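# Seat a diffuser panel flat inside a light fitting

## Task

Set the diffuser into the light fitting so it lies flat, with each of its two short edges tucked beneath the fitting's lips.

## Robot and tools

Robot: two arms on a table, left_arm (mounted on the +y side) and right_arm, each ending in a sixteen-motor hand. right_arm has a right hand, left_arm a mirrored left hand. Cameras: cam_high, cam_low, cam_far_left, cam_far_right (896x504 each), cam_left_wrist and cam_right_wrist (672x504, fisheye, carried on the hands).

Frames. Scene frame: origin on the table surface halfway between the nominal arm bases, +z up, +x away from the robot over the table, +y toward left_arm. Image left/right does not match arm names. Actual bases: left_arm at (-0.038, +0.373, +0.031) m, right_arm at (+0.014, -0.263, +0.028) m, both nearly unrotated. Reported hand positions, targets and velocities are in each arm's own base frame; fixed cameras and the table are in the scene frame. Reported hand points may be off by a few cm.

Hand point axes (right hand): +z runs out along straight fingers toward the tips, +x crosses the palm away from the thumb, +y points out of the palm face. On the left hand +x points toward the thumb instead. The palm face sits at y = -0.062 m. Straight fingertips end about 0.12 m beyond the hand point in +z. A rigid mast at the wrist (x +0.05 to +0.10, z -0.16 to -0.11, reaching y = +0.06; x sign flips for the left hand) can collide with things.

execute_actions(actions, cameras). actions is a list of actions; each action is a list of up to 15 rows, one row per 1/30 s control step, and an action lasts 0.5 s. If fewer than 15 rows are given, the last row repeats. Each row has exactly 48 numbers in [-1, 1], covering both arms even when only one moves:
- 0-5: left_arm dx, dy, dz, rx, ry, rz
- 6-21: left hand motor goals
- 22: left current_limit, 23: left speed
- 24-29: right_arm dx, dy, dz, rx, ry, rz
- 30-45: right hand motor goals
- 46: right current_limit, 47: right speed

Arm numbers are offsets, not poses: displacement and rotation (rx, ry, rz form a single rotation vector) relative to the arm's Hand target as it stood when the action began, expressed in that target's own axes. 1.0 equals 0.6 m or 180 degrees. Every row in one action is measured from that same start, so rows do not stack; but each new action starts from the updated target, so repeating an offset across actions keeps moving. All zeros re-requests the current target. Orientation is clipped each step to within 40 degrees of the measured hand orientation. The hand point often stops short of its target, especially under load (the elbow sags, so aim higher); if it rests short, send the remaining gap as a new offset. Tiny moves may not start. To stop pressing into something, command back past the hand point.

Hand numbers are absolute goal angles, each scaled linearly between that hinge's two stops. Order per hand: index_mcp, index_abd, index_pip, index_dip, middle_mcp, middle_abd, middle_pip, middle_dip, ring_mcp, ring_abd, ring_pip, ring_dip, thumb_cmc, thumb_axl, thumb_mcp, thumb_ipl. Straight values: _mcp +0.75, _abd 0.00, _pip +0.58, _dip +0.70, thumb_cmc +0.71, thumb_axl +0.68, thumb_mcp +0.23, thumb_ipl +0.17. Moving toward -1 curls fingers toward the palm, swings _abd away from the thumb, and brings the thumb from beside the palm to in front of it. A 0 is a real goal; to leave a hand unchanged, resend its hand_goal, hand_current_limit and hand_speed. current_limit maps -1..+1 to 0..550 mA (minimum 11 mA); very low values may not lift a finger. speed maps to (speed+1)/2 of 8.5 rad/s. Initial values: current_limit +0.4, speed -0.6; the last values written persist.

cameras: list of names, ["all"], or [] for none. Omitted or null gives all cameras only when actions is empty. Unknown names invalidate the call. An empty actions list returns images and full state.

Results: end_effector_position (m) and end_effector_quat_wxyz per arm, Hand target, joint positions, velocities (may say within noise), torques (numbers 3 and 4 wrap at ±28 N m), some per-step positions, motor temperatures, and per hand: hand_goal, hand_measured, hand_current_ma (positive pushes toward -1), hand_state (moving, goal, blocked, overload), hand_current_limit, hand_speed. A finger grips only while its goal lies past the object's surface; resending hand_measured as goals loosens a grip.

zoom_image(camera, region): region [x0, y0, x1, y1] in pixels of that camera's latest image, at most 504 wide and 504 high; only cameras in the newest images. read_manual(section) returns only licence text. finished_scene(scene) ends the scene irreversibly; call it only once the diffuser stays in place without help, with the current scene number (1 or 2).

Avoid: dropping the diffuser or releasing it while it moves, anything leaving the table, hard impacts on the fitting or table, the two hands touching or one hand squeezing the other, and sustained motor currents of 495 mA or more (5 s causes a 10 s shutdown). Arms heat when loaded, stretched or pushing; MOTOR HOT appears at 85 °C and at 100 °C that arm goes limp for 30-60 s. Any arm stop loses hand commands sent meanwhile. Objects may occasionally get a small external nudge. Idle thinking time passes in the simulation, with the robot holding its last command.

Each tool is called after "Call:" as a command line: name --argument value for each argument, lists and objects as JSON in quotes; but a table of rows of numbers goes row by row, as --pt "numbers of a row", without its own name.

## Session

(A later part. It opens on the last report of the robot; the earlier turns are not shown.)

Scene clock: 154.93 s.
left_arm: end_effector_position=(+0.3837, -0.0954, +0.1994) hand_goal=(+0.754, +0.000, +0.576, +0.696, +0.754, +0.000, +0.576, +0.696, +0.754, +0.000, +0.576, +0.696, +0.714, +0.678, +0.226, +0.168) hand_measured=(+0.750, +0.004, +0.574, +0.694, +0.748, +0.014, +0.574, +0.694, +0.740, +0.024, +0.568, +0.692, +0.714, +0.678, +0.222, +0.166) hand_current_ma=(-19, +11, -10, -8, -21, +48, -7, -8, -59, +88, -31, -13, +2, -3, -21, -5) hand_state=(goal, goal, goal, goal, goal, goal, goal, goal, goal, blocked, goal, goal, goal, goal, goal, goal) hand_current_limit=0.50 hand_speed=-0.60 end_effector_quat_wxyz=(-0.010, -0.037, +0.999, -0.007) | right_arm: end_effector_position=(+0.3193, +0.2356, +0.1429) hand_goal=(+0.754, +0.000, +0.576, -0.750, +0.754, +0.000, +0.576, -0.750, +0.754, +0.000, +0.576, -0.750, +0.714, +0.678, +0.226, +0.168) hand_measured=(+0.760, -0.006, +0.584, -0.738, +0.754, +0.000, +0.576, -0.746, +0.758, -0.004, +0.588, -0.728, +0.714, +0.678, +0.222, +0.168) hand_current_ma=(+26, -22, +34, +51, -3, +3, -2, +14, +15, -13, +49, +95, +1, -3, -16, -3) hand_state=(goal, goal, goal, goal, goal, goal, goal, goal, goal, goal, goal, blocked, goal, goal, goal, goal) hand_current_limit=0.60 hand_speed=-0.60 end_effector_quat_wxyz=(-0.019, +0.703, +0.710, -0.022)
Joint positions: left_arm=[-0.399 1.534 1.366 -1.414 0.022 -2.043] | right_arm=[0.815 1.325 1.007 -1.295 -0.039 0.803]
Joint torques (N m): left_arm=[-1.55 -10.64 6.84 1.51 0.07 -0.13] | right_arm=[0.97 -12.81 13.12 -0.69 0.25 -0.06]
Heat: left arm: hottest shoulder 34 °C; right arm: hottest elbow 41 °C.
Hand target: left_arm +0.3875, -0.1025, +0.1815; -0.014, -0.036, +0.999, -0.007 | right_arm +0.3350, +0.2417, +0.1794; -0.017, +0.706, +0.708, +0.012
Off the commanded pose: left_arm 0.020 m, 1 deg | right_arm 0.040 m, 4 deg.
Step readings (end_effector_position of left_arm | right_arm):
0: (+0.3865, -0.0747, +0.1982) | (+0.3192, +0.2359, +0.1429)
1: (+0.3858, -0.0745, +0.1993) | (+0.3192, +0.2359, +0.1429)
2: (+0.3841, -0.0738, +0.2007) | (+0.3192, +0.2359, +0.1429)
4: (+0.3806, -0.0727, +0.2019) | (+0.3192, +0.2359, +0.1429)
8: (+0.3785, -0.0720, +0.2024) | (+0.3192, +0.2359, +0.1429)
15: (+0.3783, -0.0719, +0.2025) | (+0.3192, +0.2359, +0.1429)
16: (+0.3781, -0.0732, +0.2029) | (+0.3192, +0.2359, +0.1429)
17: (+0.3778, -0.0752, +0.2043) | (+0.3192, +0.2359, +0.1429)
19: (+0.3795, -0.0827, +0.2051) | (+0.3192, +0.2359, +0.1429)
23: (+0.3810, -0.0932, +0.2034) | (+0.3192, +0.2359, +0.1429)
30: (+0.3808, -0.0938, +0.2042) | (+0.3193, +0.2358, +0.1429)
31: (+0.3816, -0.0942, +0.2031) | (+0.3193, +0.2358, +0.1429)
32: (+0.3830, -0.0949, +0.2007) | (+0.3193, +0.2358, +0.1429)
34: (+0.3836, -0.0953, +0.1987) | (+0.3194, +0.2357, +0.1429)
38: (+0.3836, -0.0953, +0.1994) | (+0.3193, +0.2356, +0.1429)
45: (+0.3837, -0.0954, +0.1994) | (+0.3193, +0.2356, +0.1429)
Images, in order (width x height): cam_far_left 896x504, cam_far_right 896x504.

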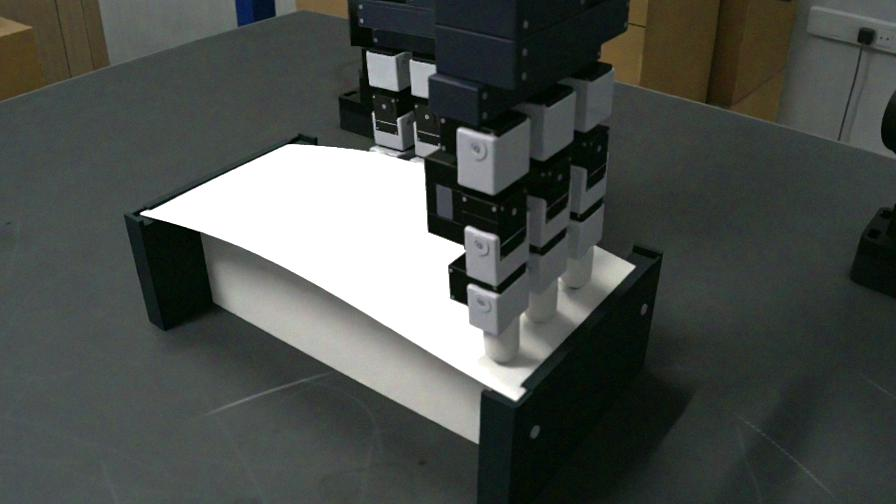

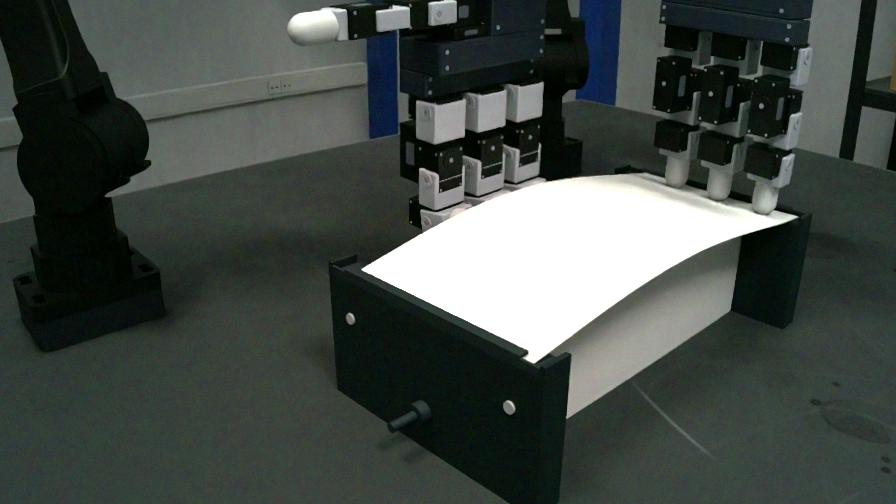

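Now press a bit more and drag −X.

Call:
execute_actions --actions '[[[0.03,0,0.015,0,0,0,0.754,0,0.576,0.696,0.754,0,0.576,0.696,0.754,0,0.576,0.696,0.714,0.678,0.226,0.168,0.5,-0.6,0,0,0,0,0,0,0.754,0,0.576,-0.75,0.754,0,0.576,-0.75,0.754,0,0.576,-0.75,0.714,0.678,0.226,0.168,0.6,-0.6]]]' --cameras '["cam_far_left","cam_far_right"]'

Call:
zoom_image --camera "cam_far_left" --region '[470, 220, 700, 420]'

Scene clock: 155.90 s.
left_arm: end_effector_position=(+0.3737, -0.0955, +0.1960) hand_goal=(+0.754, +0.000, +0.576, +0.696, +0.754, +0.000, +0.576, +0.696, +0.754, +0.000, +0.576, +0.696, +0.714, +0.678, +0.226, +0.168) hand_measured=(+0.746, -0.014, +0.572, +0.694, +0.746, -0.002, +0.572, +0.694, +0.748, +0.002, +0.572, +0.694, +0.714, +0.678, +0.222, +0.166) hand_current_ma=(-38, -47, -15, -8, -30, -4, -13, -8, -21, +9, -13, -10, +2, -3, -21, -5) hand_state=(goal, goal, goal, goal, goal, goal, goal, goal, goal, goal, goal, goal, goal, goal, goal, goal) hand_current_limit=0.50 hand_speed=-0.60 end_effector_quat_wxyz=(+0.008, -0.040, +0.999, -0.015) | right_arm: end_effector_position=(+0.3187, +0.2349, +0.1427) hand_goal=(+0.754, +0.000, +0.576, -0.750, +0.754, +0.000, +0.576, -0.750, +0.754, +0.000, +0.576, -0.750, +0.714, +0.678, +0.226, +0.168) hand_measured=(+0.760, -0.006, +0.586, -0.736, +0.754, +0.000, +0.576, -0.746, +0.762, -0.006, +0.592, -0.720, +0.714, +0.678, +0.222, +0.168) hand_current_ma=(+27, -22, +36, +60, +0, +3, +0, +14, +33, -18, +70, +129, +1, -3, -16, -3) hand_state=(goal, goal, goal, goal, goal, goal, goal, goal, goal, goal, goal, blocked, goal, goal, goal, goal) hand_current_limit=0.60 hand_speed=-0.60 end_effector_quat_wxyz=(-0.019, +0.703, +0.711, -0.024)
Joint positions: left_arm=[-0.408 1.487 1.311 -1.366 0.019 -2.059] | right_arm=[0.814 1.325 1.007 -1.299 -0.039 0.802]
Joint torques (N m): left_arm=[-2.2 -9.35 6.26 0.81 0.14 -0.18] | right_arm=[1.14 -12.86 13.09 -0.55 0.26 -0.04]
Heat: left arm: hottest shoulder 34 °C; right arm: hottest elbow 41 °C.
Hand target: left_arm +0.3693, -0.1040, +0.1731; -0.014, -0.036, +0.999, -0.007 | right_arm +0.3351, +0.2417, +0.1794; -0.017, +0.706, +0.708, +0.012
Off the commanded pose: left_arm 0.025 m, 3 deg | right_arm 0.041 m, 4 deg.
Step readings (end_effector_position of left_arm | right_arm):
0: (+0.3837, -0.0954, +0.1994) | (+0.3193, +0.2356, +0.1429)
1: (+0.3820, -0.0951, +0.1975) | (+0.3193, +0.2356, +0.1429)
2: (+0.3808, -0.0951, +0.1956) | (+0.3193, +0.2356, +0.1429)
4: (+0.3774, -0.0946, +0.1970) | (+0.3192, +0.2356, +0.1429)
8: (+0.3740, -0.0953, +0.1960) | (+0.3187, +0.2349, +0.1427)
15: (+0.3737, -0.0955, +0.1960) | (+0.3187, +0.2349, +0.1427)
Images, in order (width x height): cam_far_left 896x504, cam_far_right 896x504.

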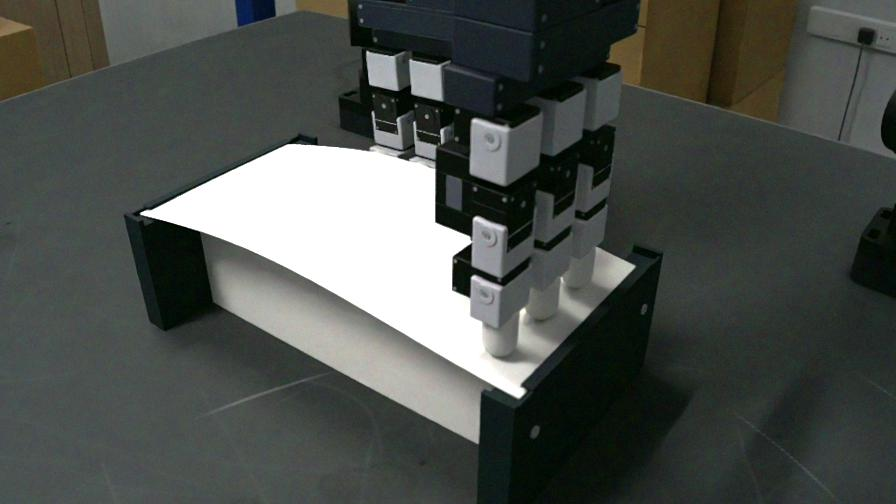

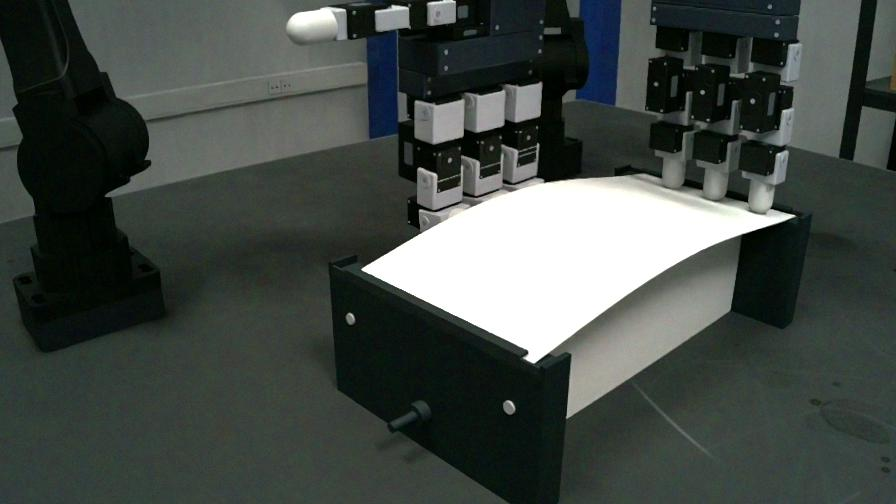

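Scaled by 2.191 from the camera's 896x504 image, which has a finer 1280x720 frame.

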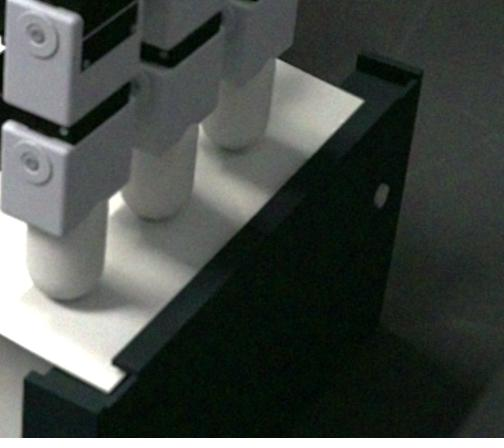

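Call:
execute_actions --actions '[[[0.02,0,0.0,0,0,0,0.754,0,0.576,0.696,0.754,0,0.576,0.696,0.754,0,0.576,0.696,0.714,0.678,0.226,0.168,0.5,-0.6,0,0,0,0,0,0,0.754,0,0.576,-0.75,0.754,0,0.576,-0.75,0.754,0,0.576,-0.75,0.714,0.678,0.226,0.168,0.6,-0.6]]]' --cameras '["cam_far_left","cam_far_right"]'

Call:
zoom_image --camera "cam_far_left" --region '[470, 220, 700, 420]'

Call:
zoom_image --camera "cam_far_left" --region '[100, 120, 340, 340]'

Call:
zoom_image --camera "cam_far_right" --region '[750, 180, 830, 240]'

Scene clock: 156.97 s.
left_arm: end_effector_position=(+0.3674, -0.0966, +0.1954) hand_goal=(+0.754, +0.000, +0.576, +0.696, +0.754, +0.000, +0.576, +0.696, +0.754, +0.000, +0.576, +0.696, +0.714, +0.678, +0.226, +0.168) hand_measured=(+0.740, -0.038, +0.570, +0.694, +0.748, -0.006, +0.572, +0.694, +0.750, +0.002, +0.572, +0.694, +0.714, +0.678, +0.222, +0.166) hand_current_ma=(-57, -148, -26, -9, -26, -21, -13, -8, -20, +8, -13, -10, +2, -3, -21, -5) hand_state=(goal, blocked, goal, goal, goal, goal, goal, goal, goal, goal, goal, goal, goal, goal, goal, goal) hand_current_limit=0.50 hand_speed=-0.60 end_effector_quat_wxyz=(+0.014, -0.041, +0.999, -0.016) | right_arm: end_effector_position=(+0.3185, +0.2348, +0.1427) hand_goal=(+0.754, +0.000, +0.576, -0.750, +0.754, +0.000, +0.576, -0.750, +0.754, +0.000, +0.576, -0.750, +0.714, +0.678, +0.226, +0.168) hand_measured=(+0.760, -0.006, +0.586, -0.736, +0.754, +0.000, +0.576, -0.746, +0.764, -0.006, +0.592, -0.720, +0.714, +0.678, +0.222, +0.168) hand_current_ma=(+27, -22, +36, +60, +1, +3, +0, +14, +39, -18, +70, +129, +1, -3, -16, -3) hand_state=(goal, goal, goal, goal, goal, goal, goal, goal, goal, goal, goal, blocked, goal, goal, goal, goal) hand_current_limit=0.60 hand_speed=-0.60 end_effector_quat_wxyz=(-0.019, +0.702, +0.711, -0.024)
Joint positions: left_arm=[-0.417 1.467 1.288 -1.353 0.016 -2.07] | right_arm=[0.814 1.325 1.007 -1.3 -0.039 0.801]
Joint torques (N m): left_arm=[-2.49 -9.47 5.81 0.4 0.26 -0.2] | right_arm=[0.97 -12.92 13.14 -0.53 0.26 -0.03]
Heat: left arm: hottest shoulder 34 °C; right arm: hottest elbow 41 °C.
Hand target: left_arm +0.3573, -0.1047, +0.1733; -0.014, -0.036, +0.999, -0.007 | right_arm +0.3351, +0.2417, +0.1794; -0.017, +0.706, +0.708, +0.012
Off the commanded pose: left_arm 0.026 m, 3 deg | right_arm 0.041 m, 4 deg.
Step readings (end_effector_position of left_arm | right_arm):
0: (+0.3737, -0.0955, +0.1960) | (+0.3187, +0.2349, +0.1427)
1: (+0.3728, -0.0954, +0.1954) | (+0.3187, +0.2349, +0.1427)
2: (+0.3719, -0.0954, +0.1948) | (+0.3187, +0.2349, +0.1427)
4: (+0.3699, -0.0957, +0.1957) | (+0.3187, +0.2349, +0.1427)
8: (+0.3674, -0.0965, +0.1954) | (+0.3185, +0.2348, +0.1427)
15: (+0.3674, -0.0966, +0.1954) | (+0.3185, +0.2348, +0.1427)
Images, in order (width x height): cam_far_left 896x504, cam_far_right 896x504.

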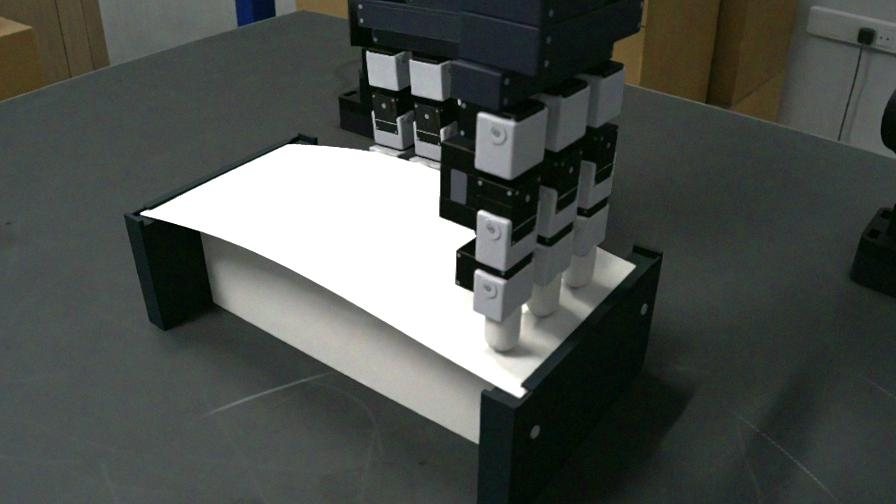

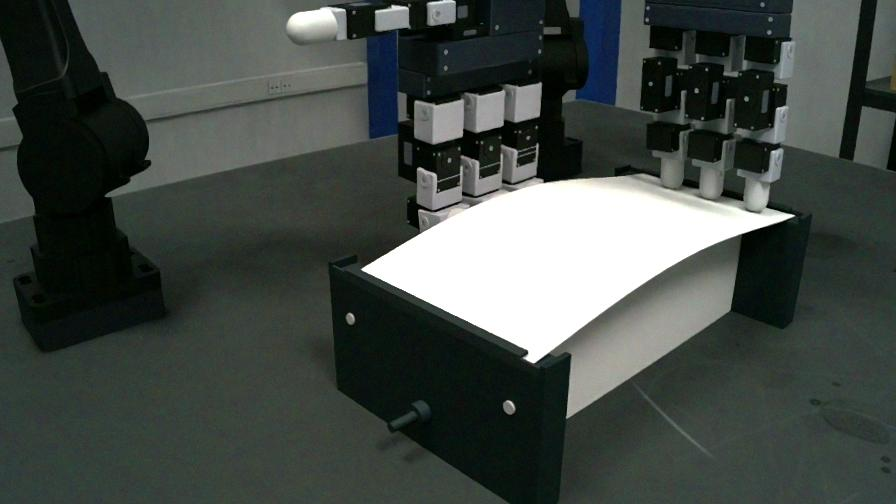

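Scaled by 2.191 from the camera's 896x504 image, which has a finer 1280x720 frame.

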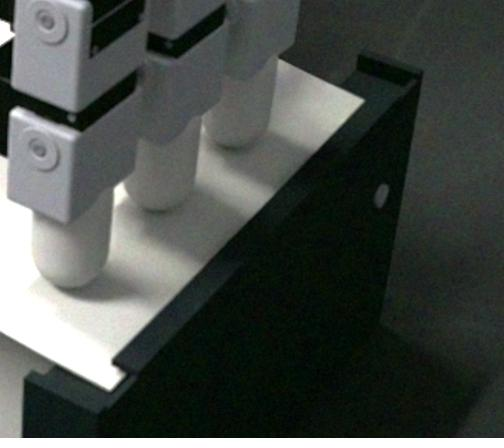

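Scaled by 2.100 from the camera's 896x504 image, which has a finer 1280x720 frame.

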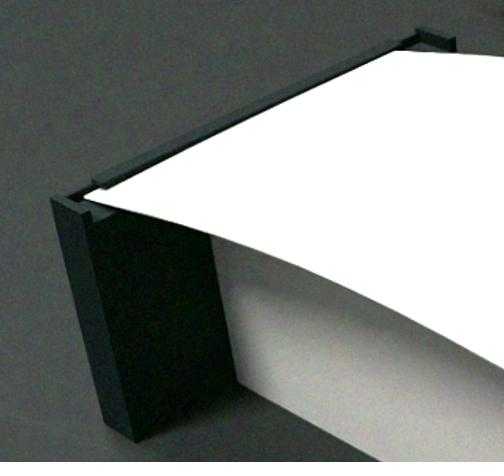

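Scaled by 6.300 from the camera's 896x504 image, which has a finer 1280x720 frame.

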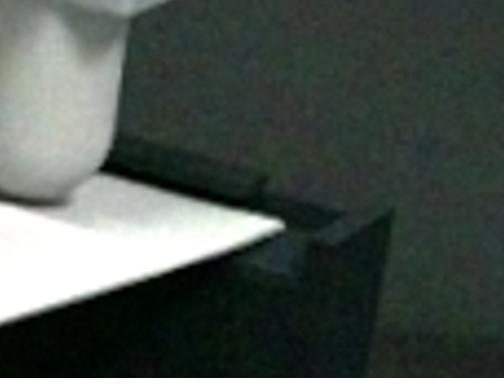

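Call:
execute_actions --actions '[[[-0.01,0,-0.03,0,0,0,0.754,0,0.576,0.696,0.754,0,0.576,0.696,0.754,0,0.576,0.696,0.714,0.678,0.226,0.168,0.5,-0.6,0,-0.005,0.05,0,0,0,0.754,0,0.576,-0.75,0.754,0,0.576,-0.75,0.754,0,0.576,-0.75,0.714,0.678,0.226,0.168,0.6,-0.6]],[[0,0,-0.03,0,0,0,0.754,0,0.576,0.696,0.754,0,0.576,0.696,0.754,0,0.576,0.696,0.714,0.678,0.226,0.168,0.5,-0.6,0,-0.01,0.03,0,0,0,0.754,0,0.576,-0.75,0.754,0,0.576,-0.75,0.754,0,0.576,-0.75,0.714,0.678,0.226,0.168,0.6,-0.6]]]' --cameras '["cam_far_left","cam_far_right"]'

Call:
zoom_image --camera "cam_far_right" --region '[330, 150, 830, 400]'

Call:
zoom_image --camera "cam_far_left" --region '[470, 220, 700, 420]'

Scene clock: 158.67 s.
left_arm: end_effector_position=(+0.3563, -0.0933, +0.2015) hand_goal=(+0.754, +0.000, +0.576, +0.696, +0.754, +0.000, +0.576, +0.696, +0.754, +0.000, +0.576, +0.696, +0.714, +0.678, +0.226, +0.168) hand_measured=(+0.750, -0.004, +0.572, +0.694, +0.750, -0.004, +0.574, +0.694, +0.750, +0.002, +0.572, +0.694, +0.714, +0.678, +0.222, +0.166) hand_current_ma=(-19, -11, -12, -9, -16, -12, -11, -8, -17, +7, -12, -10, +2, -3, -22, -5) hand_state=(goal, goal, goal, goal, goal, goal, goal, goal, goal, goal, goal, goal, goal, goal, goal, goal) hand_current_limit=0.50 hand_speed=-0.60 end_effector_quat_wxyz=(-0.020, -0.041, +0.999, -0.003) | right_arm: end_effector_position=(+0.3213, +0.2374, +0.1260) hand_goal=(+0.754, +0.000, +0.576, -0.750, +0.754, +0.000, +0.576, -0.750, +0.754, +0.000, +0.576, -0.750, +0.714, +0.678, +0.226, +0.168) hand_measured=(+0.756, -0.002, +0.578, -0.746, +0.760, +0.002, +0.582, -0.746, +0.774, +0.000, +0.592, -0.734, +0.714, +0.678, +0.222, +0.168) hand_current_ma=(+5, -6, +9, +14, +24, +3, +19, +14, +86, -1, +68, +66, +1, -3, -16, -3) hand_state=(goal, goal, goal, goal, goal, goal, goal, goal, goal, goal, goal, goal, goal, goal, goal, goal) hand_current_limit=0.60 hand_speed=-0.60 end_effector_quat_wxyz=(-0.018, +0.703, +0.711, -0.003)
Joint positions: left_arm=[-0.418 1.482 1.311 -1.432 0.023 -2.07] | right_arm=[0.815 1.325 0.955 -1.207 -0.037 0.802]
Joint torques (N m): left_arm=[-1.9 -10.75 11.06 -0.32 0.03 -0.11] | right_arm=[2.96 -10.11 9.03 0.95 0.12 0.16]
Heat: left arm: hottest shoulder 34 °C; right arm: hottest elbow 41 °C.
Hand target: left_arm +0.3643, -0.1038, +0.2091; -0.014, -0.036, +0.999, -0.007 | right_arm +0.3256, +0.2437, +0.1314; -0.017, +0.706, +0.708, +0.012
Off the commanded pose: left_arm 0.015 m, 1 deg | right_arm 0.009 m, 2 deg.
Step readings (end_effector_position of left_arm | right_arm):
0: (+0.3674, -0.0966, +0.1954) | (+0.3185, +0.2348, +0.1427)
1: (+0.3669, -0.0964, +0.1963) | (+0.3199, +0.2363, +0.1426)
2: (+0.3665, -0.0962, +0.1973) | (+0.3204, +0.2369, +0.1414)
4: (+0.3653, -0.0957, +0.1975) | (+0.3201, +0.2367, +0.1381)
8: (+0.3648, -0.0956, +0.1961) | (+0.3201, +0.2368, +0.1369)
15: (+0.3647, -0.0956, +0.1963) | (+0.3201, +0.2368, +0.1369)
16: (+0.3647, -0.0956, +0.1979) | (+0.3200, +0.2369, +0.1353)
17: (+0.3632, -0.0951, +0.1999) | (+0.3206, +0.2374, +0.1330)
19: (+0.3596, -0.0944, +0.2023) | (+0.3205, +0.2371, +0.1275)
23: (+0.3563, -0.0933, +0.2025) | (+0.3211, +0.2373, +0.1259)
30: (+0.3563, -0.0933, +0.2015) | (+0.3213, +0.2374, +0.1260)
Images, in order (width x height): cam_far_left 896x504, cam_far_right 896x504.

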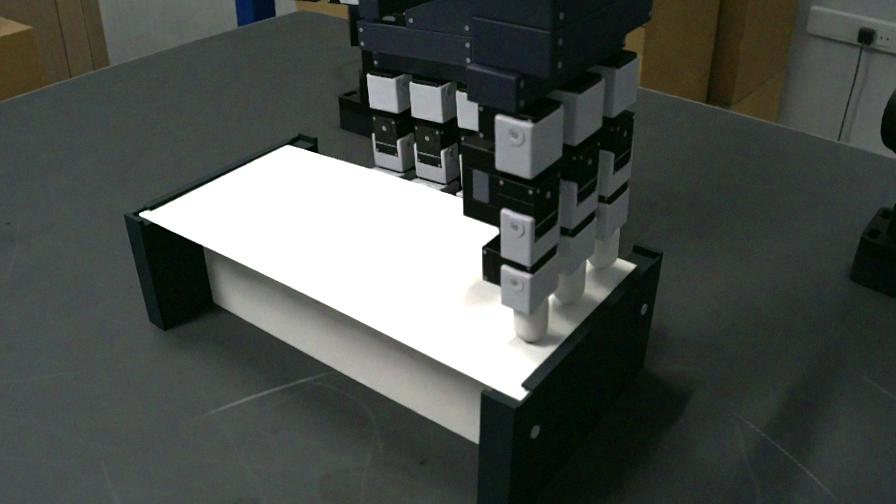

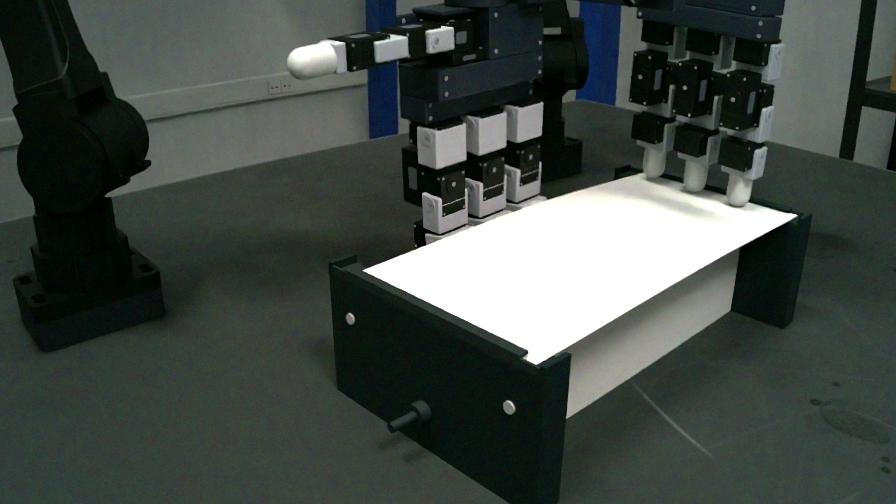

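Scaled by 1.008 from the camera's 896x504 image, which has a finer 1280x720 frame.

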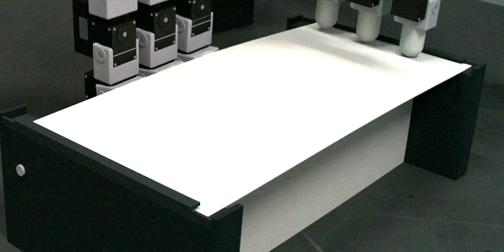

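Scaled by 2.191 from the camera's 896x504 image, which has a finer 1280x720 frame.

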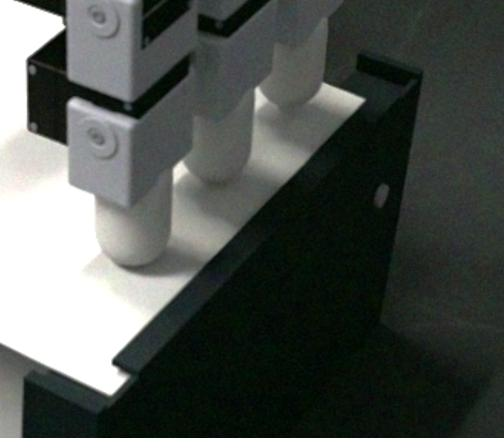

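Call:
execute_actions --actions '[[[0,0,-0.05,0,0,0,0.754,0,0.576,0.696,0.754,0,0.576,0.696,0.754,0,0.576,0.696,0.714,0.678,0.226,0.168,0.5,-0.6,0,-0.01,0.03,0,0,0,0.754,0,0.576,-0.75,0.754,0,0.576,-0.75,0.754,0,0.576,-0.75,0.714,0.678,0.226,0.168,0.6,-0.6]],[[0,0.05,-0.03,0,0,0,0.754,0,0.576,0.696,0.754,0,0.576,0.696,0.754,0,0.576,0.696,0.714,0.678,0.226,0.168,0.5,-0.6,0,0,0.02,0,0,0,0.754,0,0.576,-0.75,0.754,0,0.576,-0.75,0.754,0,0.576,-0.75,0.714,0.678,0.226,0.168,0.6,-0.6]]]' --cameras '["cam_far_left","cam_far_right","cam_high"]'

Call:
zoom_image --camera "cam_far_right" --region '[330, 150, 830, 400]'

Call:
zoom_image --camera "cam_high" --region '[360, 165, 530, 260]'

Scene clock: 160.27 s.
left_arm: end_effector_position=(+0.3530, -0.0730, +0.2432) hand_goal=(+0.754, +0.000, +0.576, +0.696, +0.754, +0.000, +0.576, +0.696, +0.754, +0.000, +0.576, +0.696, +0.714, +0.678, +0.226, +0.168) hand_measured=(+0.752, -0.002, +0.574, +0.694, +0.752, -0.004, +0.574, +0.694, +0.752, +0.002, +0.574, +0.694, +0.714, +0.678, +0.222, +0.166) hand_current_ma=(-9, -9, -9, -9, -8, -10, -9, -8, -8, +4, -10, -10, +3, -3, -24, -5) hand_state=(goal, goal, goal, goal, goal, goal, goal, goal, goal, goal, goal, goal, goal, goal, goal, goal) hand_current_limit=0.50 hand_speed=-0.60 end_effector_quat_wxyz=(-0.028, -0.037, +0.999, +0.000) | right_arm: end_effector_position=(+0.3209, +0.2416, +0.1090) hand_goal=(+0.754, +0.000, +0.576, -0.750, +0.754, +0.000, +0.576, -0.750, +0.754, +0.000, +0.576, -0.750, +0.714, +0.678, +0.226, +0.168) hand_measured=(+0.754, -0.002, +0.578, -0.746, +0.756, +0.002, +0.578, -0.746, +0.756, +0.000, +0.578, -0.746, +0.714, +0.678, +0.222, +0.168) hand_current_ma=(+2, -5, +9, +13, +4, +3, +10, +14, +7, +1, +10, +14, +1, -3, -16, -3) hand_state=(goal, goal, goal, goal, goal, goal, goal, goal, goal, goal, goal, goal, goal, goal, goal, goal) hand_current_limit=0.60 hand_speed=-0.60 end_effector_quat_wxyz=(-0.018, +0.704, +0.710, +0.017)
Joint positions: left_arm=[-0.377 1.452 1.385 -1.556 0.023 -2.022] | right_arm=[0.826 1.328 0.904 -1.112 -0.034 0.818]
Joint torques (N m): left_arm=[-0.21 -11.34 11.43 -0.35 -0.03 0.04] | right_arm=[3.31 -8 8.13 0.76 0.04 0.15]
Heat: left arm: hottest shoulder 34 °C; right arm: hottest elbow 40 °C.
Hand target: left_arm +0.3635, -0.0731, +0.2567; -0.014, -0.036, +0.999, -0.007 | right_arm +0.3195, +0.2449, +0.1014; -0.017, +0.706, +0.708, +0.012
Off the commanded pose: left_arm 0.017 m, 2 deg | right_arm 0.008 m, 1 deg.
Step readings (end_effector_position of left_arm | right_arm):
0: (+0.3563, -0.0933, +0.2015) | (+0.3213, +0.2374, +0.1260)
1: (+0.3554, -0.0929, +0.2039) | (+0.3213, +0.2379, +0.1248)
2: (+0.3541, -0.0923, +0.2076) | (+0.3214, +0.2394, +0.1225)
4: (+0.3541, -0.0923, +0.2171) | (+0.3202, +0.2390, +0.1171)
8: (+0.3592, -0.0946, +0.2275) | (+0.3187, +0.2391, +0.1144)
15: (+0.3591, -0.0945, +0.2284) | (+0.3190, +0.2393, +0.1144)
16: (+0.3583, -0.0927, +0.2294) | (+0.3193, +0.2397, +0.1139)
17: (+0.3572, -0.0907, +0.2302) | (+0.3202, +0.2406, +0.1130)
19: (+0.3545, -0.0841, +0.2342) | (+0.3208, +0.2413, +0.1106)
23: (+0.3527, -0.0746, +0.2414) | (+0.3207, +0.2413, +0.1089)
30: (+0.3528, -0.0730, +0.2432) | (+0.3209, +0.2416, +0.1090)
Images, in order (width x height): cam_high 896x504, cam_far_left 896x504, cam_far_right 896x504.

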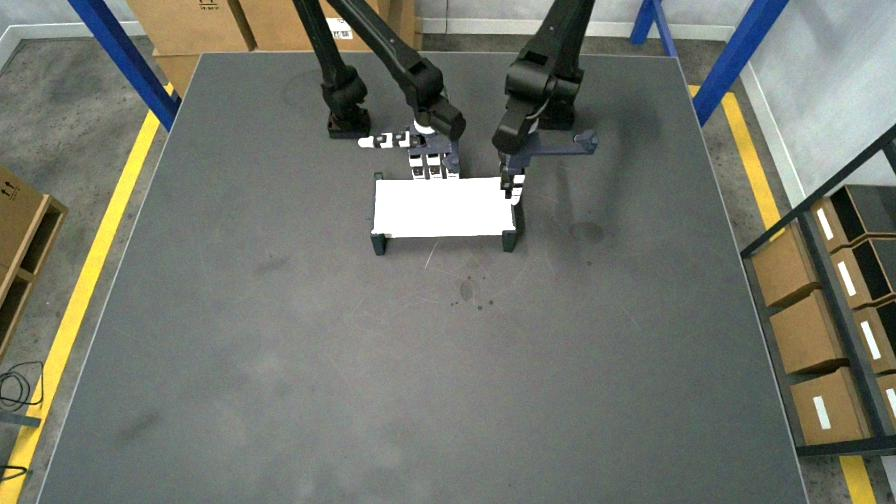

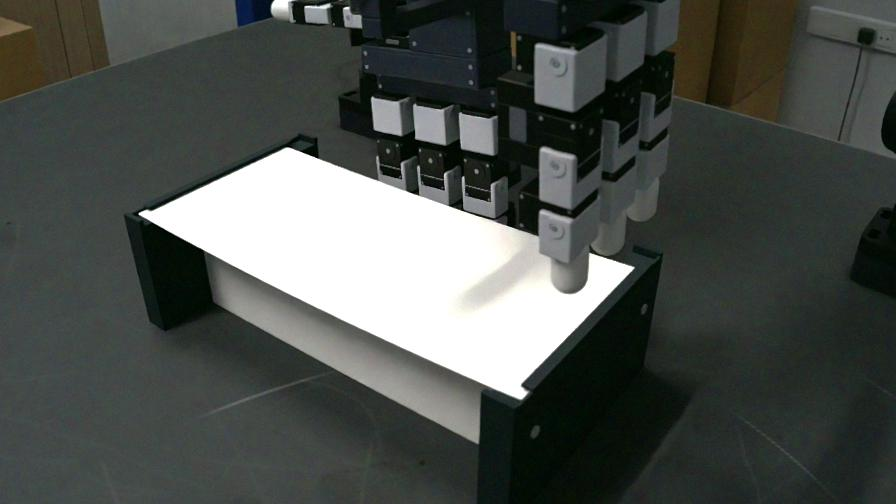

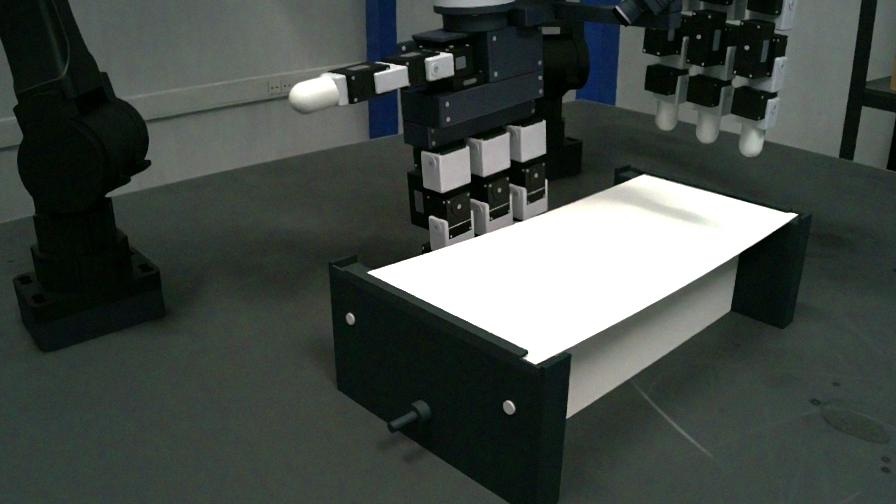

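Scaled by 1.008 from the camera's 896x504 image, which has a finer 1280x720 frame.

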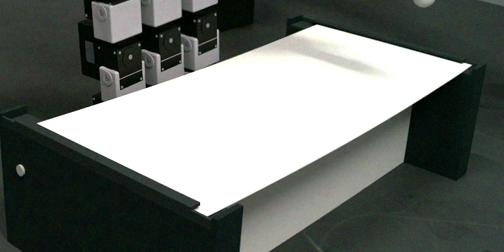

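Scaled by 2.965 from the camera's 896x504 image, which has a finer 1280x720 frame.

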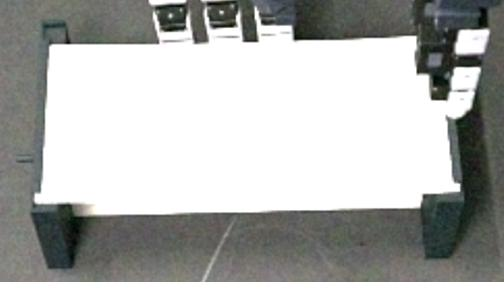

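Call:
execute_actions --actions '[[[0,0.07,-0.02,0,0,0,0.754,0,0.576,0.696,0.754,0,0.576,0.696,0.754,0,0.576,0.696,0.714,0.678,0.226,0.168,0.5,-0.6,0,-0.05,0.015,0,0,0,0.754,0,0.576,-0.75,0.754,0,0.576,-0.75,0.754,0,0.576,-0.75,0.714,0.678,0.226,0.168,0.6,-0.6]],[[0,0.08,0,0,0,0,0.754,0,0.576,0.696,0.754,0,0.576,0.696,0.754,0,0.576,0.696,0.714,0.678,0.226,0.168,0.5,-0.6,0,-0.08,0,0,0,0,0.754,0,0.576,-0.75,0.754,0,0.576,-0.75,0.754,0,0.576,-0.75,0.714,0.678,0.226,0.168,0.6,-0.6]],[[0,0,0,0,0,0,0.754,0,0.576,0.696,0.754,0,0.576,0.696,0.754,0,0.576,0.696,0.714,0.678,0.226,0.168,0.5,-0.6,0,0,-0.15,0,0,0,0.754,0,0.576,-0.75,0.754,0,0.576,-0.75,0.754,0,0.576,-0.75,0.714,0.678,0.226,0.168,0.6,-0.6]],[[0,0,0,0,0,0,0.754,0,0.576,0.696,0.754,0,0.576,0.696,0.754,0,0.576,0.696,0.714,0.678,0.226,0.168,0.5,-0.6,0,0,-0.1,0,0,0,0.754,0,0.576,0.1,0.754,0,0.576,0.1,0.754,0,0.576,0.1,0.714,0.678,0.226,0.168,0.6,-0.6]]]' --cameras '["all"]'

Call:
zoom_image --camera "cam_far_right" --region '[320, 220, 600, 400]'

Call:
zoom_image --camera "cam_far_right" --region '[600, 150, 830, 250]'

Call:
zoom_image --camera "cam_far_left" --region '[100, 120, 340, 340]'

Call:
zoom_image --camera "cam_far_left" --region '[470, 220, 700, 420]'

Call:
zoom_image --camera "cam_high" --region '[360, 165, 530, 260]'

Scene clock: 163.57 s.
left_arm: end_effector_position=(+0.3580, +0.0180, +0.2657) hand_goal=(+0.754, +0.000, +0.576, +0.696, +0.754, +0.000, +0.576, +0.696, +0.754, +0.000, +0.576, +0.696, +0.714, +0.678, +0.226, +0.168) hand_measured=(+0.754, -0.002, +0.574, +0.694, +0.754, -0.002, +0.574, +0.694, +0.754, +0.002, +0.574, +0.694, +0.716, +0.678, +0.222, +0.166) hand_current_ma=(-3, -8, -7, -9, -2, -9, -7, -8, -3, +4, -7, -10, +5, -3, -24, -5) hand_state=(goal, goal, goal, goal, goal, goal, goal, goal, goal, goal, goal, goal, goal, goal, goal, goal) hand_current_limit=0.50 hand_speed=-0.60 end_effector_quat_wxyz=(-0.012, -0.043, +0.999, -0.007) | right_arm: end_effector_position=(+0.2369, +0.2360, +0.2280) hand_goal=(+0.754, +0.000, +0.576, +0.100, +0.754, +0.000, +0.576, +0.100, +0.754, +0.000, +0.576, +0.100, +0.714, +0.678, +0.226, +0.168) hand_measured=(+0.752, -0.002, +0.576, +0.098, +0.752, +0.000, +0.578, +0.098, +0.752, +0.000, +0.576, +0.098, +0.712, +0.678, +0.220, +0.168) hand_current_ma=(-6, -3, +3, -10, -6, +0, +4, -10, -7, -1, +3, -10, -5, -3, -27, -4) hand_state=(goal, goal, goal, goal, goal, goal, goal, goal, goal, goal, goal, goal, goal, goal, goal, goal) hand_current_limit=0.60 hand_speed=-0.60 end_effector_quat_wxyz=(-0.013, +0.700, +0.714, +0.000)
Joint positions: left_arm=[-0.156 1.38 1.376 -1.588 0.018 -1.814] | right_arm=[1.025 1.114 1.054 -1.506 -0.025 1.004]
Joint torques (N m): left_arm=[-1.14 -10.52 8.4 -0.24 -0.04 0.08] | right_arm=[1.44 -6.89 11.69 -0.16 -0.1 0.09]
Heat: left arm: hottest shoulder 34 °C; right arm: hottest elbow 40 °C.
Hand target: left_arm +0.3572, +0.0168, +0.2676; -0.014, -0.036, +0.999, -0.007 | right_arm +0.2424, +0.2388, +0.2428; -0.017, +0.706, +0.708, +0.012
Off the commanded pose: left_arm 0.002 m, 1 deg | right_arm 0.016 m, 2 deg.
Step readings (end_effector_position of left_arm | right_arm):
0: (+0.3530, -0.0729, +0.2432) | (+0.3209, +0.2416, +0.1090)
1: (+0.3530, -0.0699, +0.2443) | (+0.3192, +0.2413, +0.1073)
2: (+0.3532, -0.0671, +0.2451) | (+0.3158, +0.2416, +0.1049)
4: (+0.3534, -0.0530, +0.2494) | (+0.3023, +0.2433, +0.0963)
8: (+0.3535, -0.0309, +0.2576) | (+0.2858, +0.2432, +0.0857)
15: (+0.3537, -0.0286, +0.2592) | (+0.2858, +0.2424, +0.0858)
16: (+0.3544, -0.0261, +0.2594) | (+0.2821, +0.2421, +0.0850)
17: (+0.3548, -0.0227, +0.2592) | (+0.2772, +0.2413, +0.0848)
19: (+0.3557, -0.0072, +0.2606) | (+0.2580, +0.2432, +0.0847)
23: (+0.3563, +0.0161, +0.2651) | (+0.2396, +0.2485, +0.0884)
30: (+0.3575, +0.0178, +0.2657) | (+0.2398, +0.2463, +0.0895)
31: (+0.3576, +0.0179, +0.2657) | (+0.2381, +0.2427, +0.0929)
32: (+0.3577, +0.0179, +0.2657) | (+0.2347, +0.2357, +0.1004)
34: (+0.3578, +0.0179, +0.2657) | (+0.2314, +0.2280, +0.1235)
38: (+0.3579, +0.0180, +0.2657) | (+0.2356, +0.2346, +0.1667)
45: (+0.3580, +0.0180, +0.2657) | (+0.2376, +0.2381, +0.1775)
46: (+0.3580, +0.0180, +0.2657) | (+0.2359, +0.2355, +0.1799)
47: (+0.3580, +0.0180, +0.2657) | (+0.2336, +0.2313, +0.1855)
49: (+0.3580, +0.0180, +0.2657) | (+0.2323, +0.2287, +0.2018)
53: (+0.3580, +0.0180, +0.2657) | (+0.2371, +0.2363, +0.2257)
60: (+0.3580, +0.0180, +0.2657) | (+0.2369, +0.2361, +0.2280)

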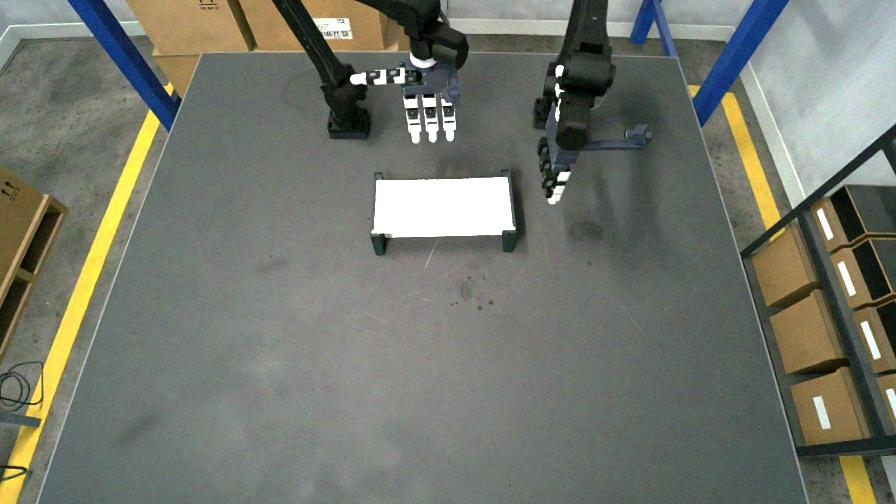

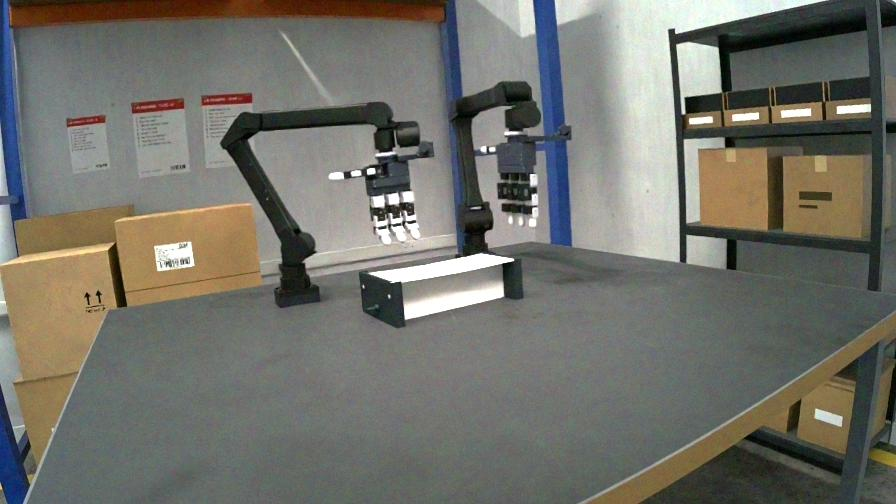

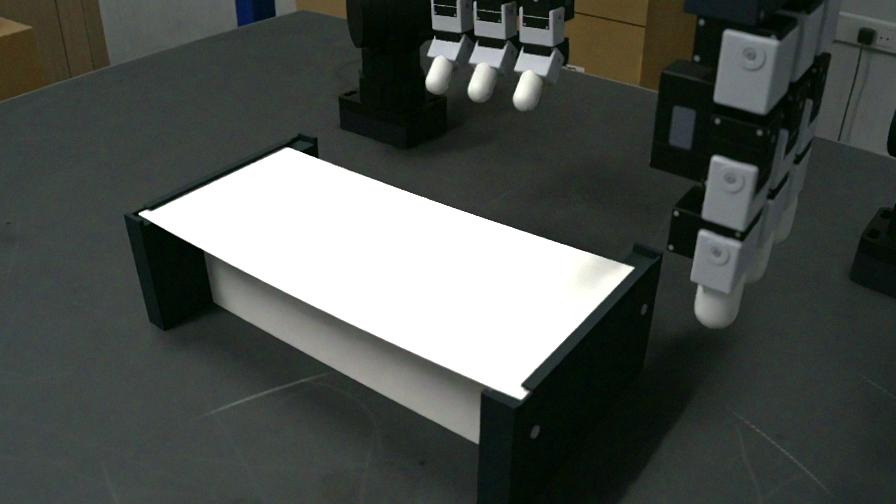

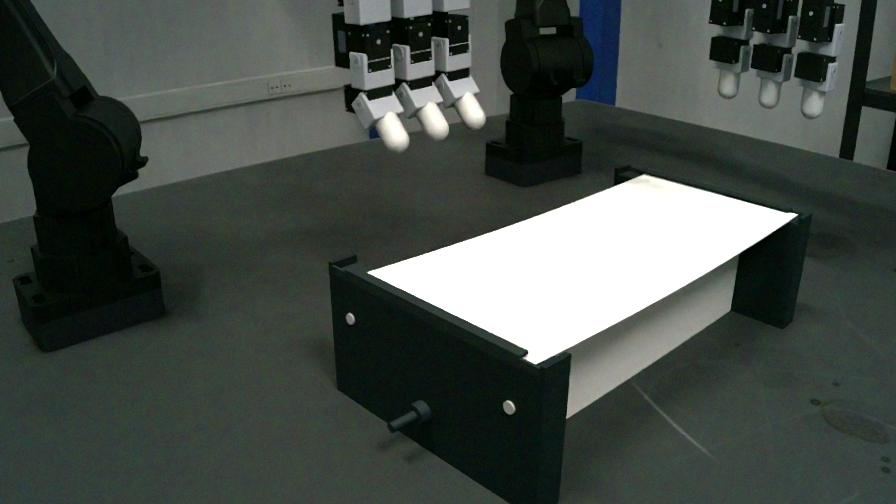

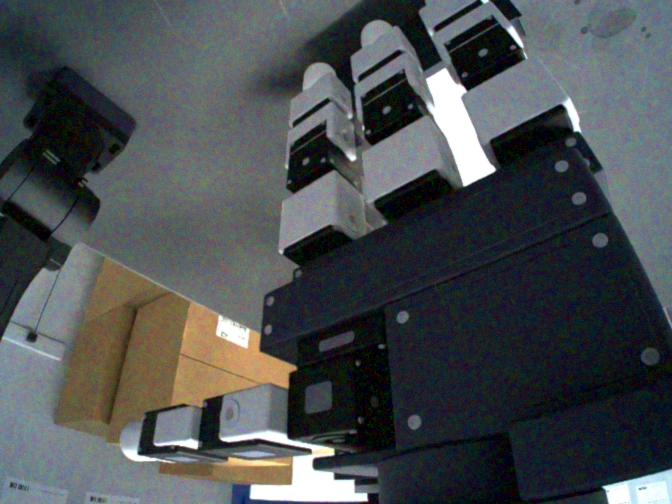

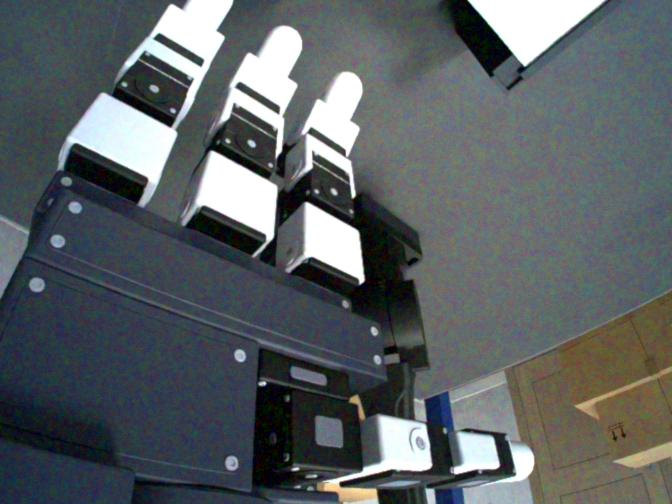

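Scaled by 1.800 from the camera's 896x504 image, which has a finer 1280x720 frame.

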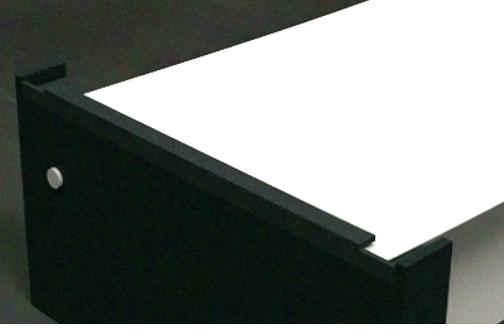

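Scaled by 2.191 from the camera's 896x504 image, which has a finer 1280x720 frame.

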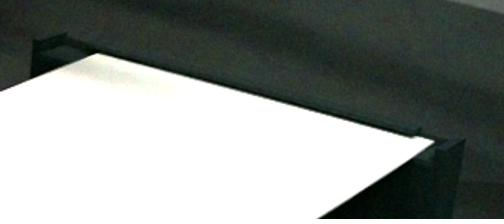

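Scaled by 2.100 from the camera's 896x504 image, which has a finer 1280x720 frame.

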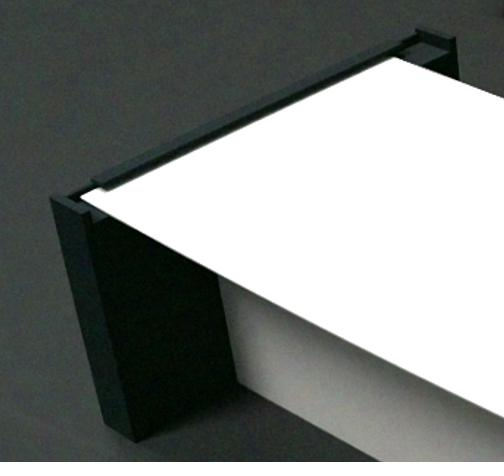

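Scaled by 2.191 from the camera's 896x504 image, which has a finer 1280x720 frame.

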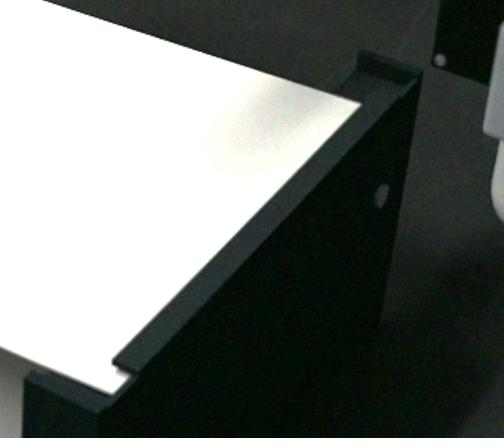

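Scaled by 2.965 from the camera's 896x504 image, which has a finer 1280x720 frame.

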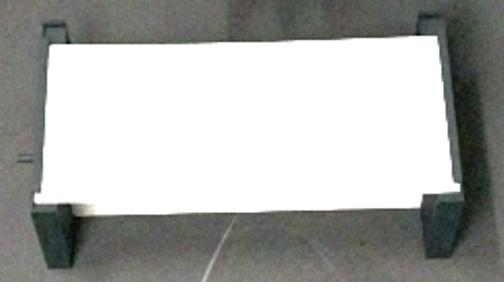

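Call:
finished_scene --scene 2

The scene is finished: the task was done.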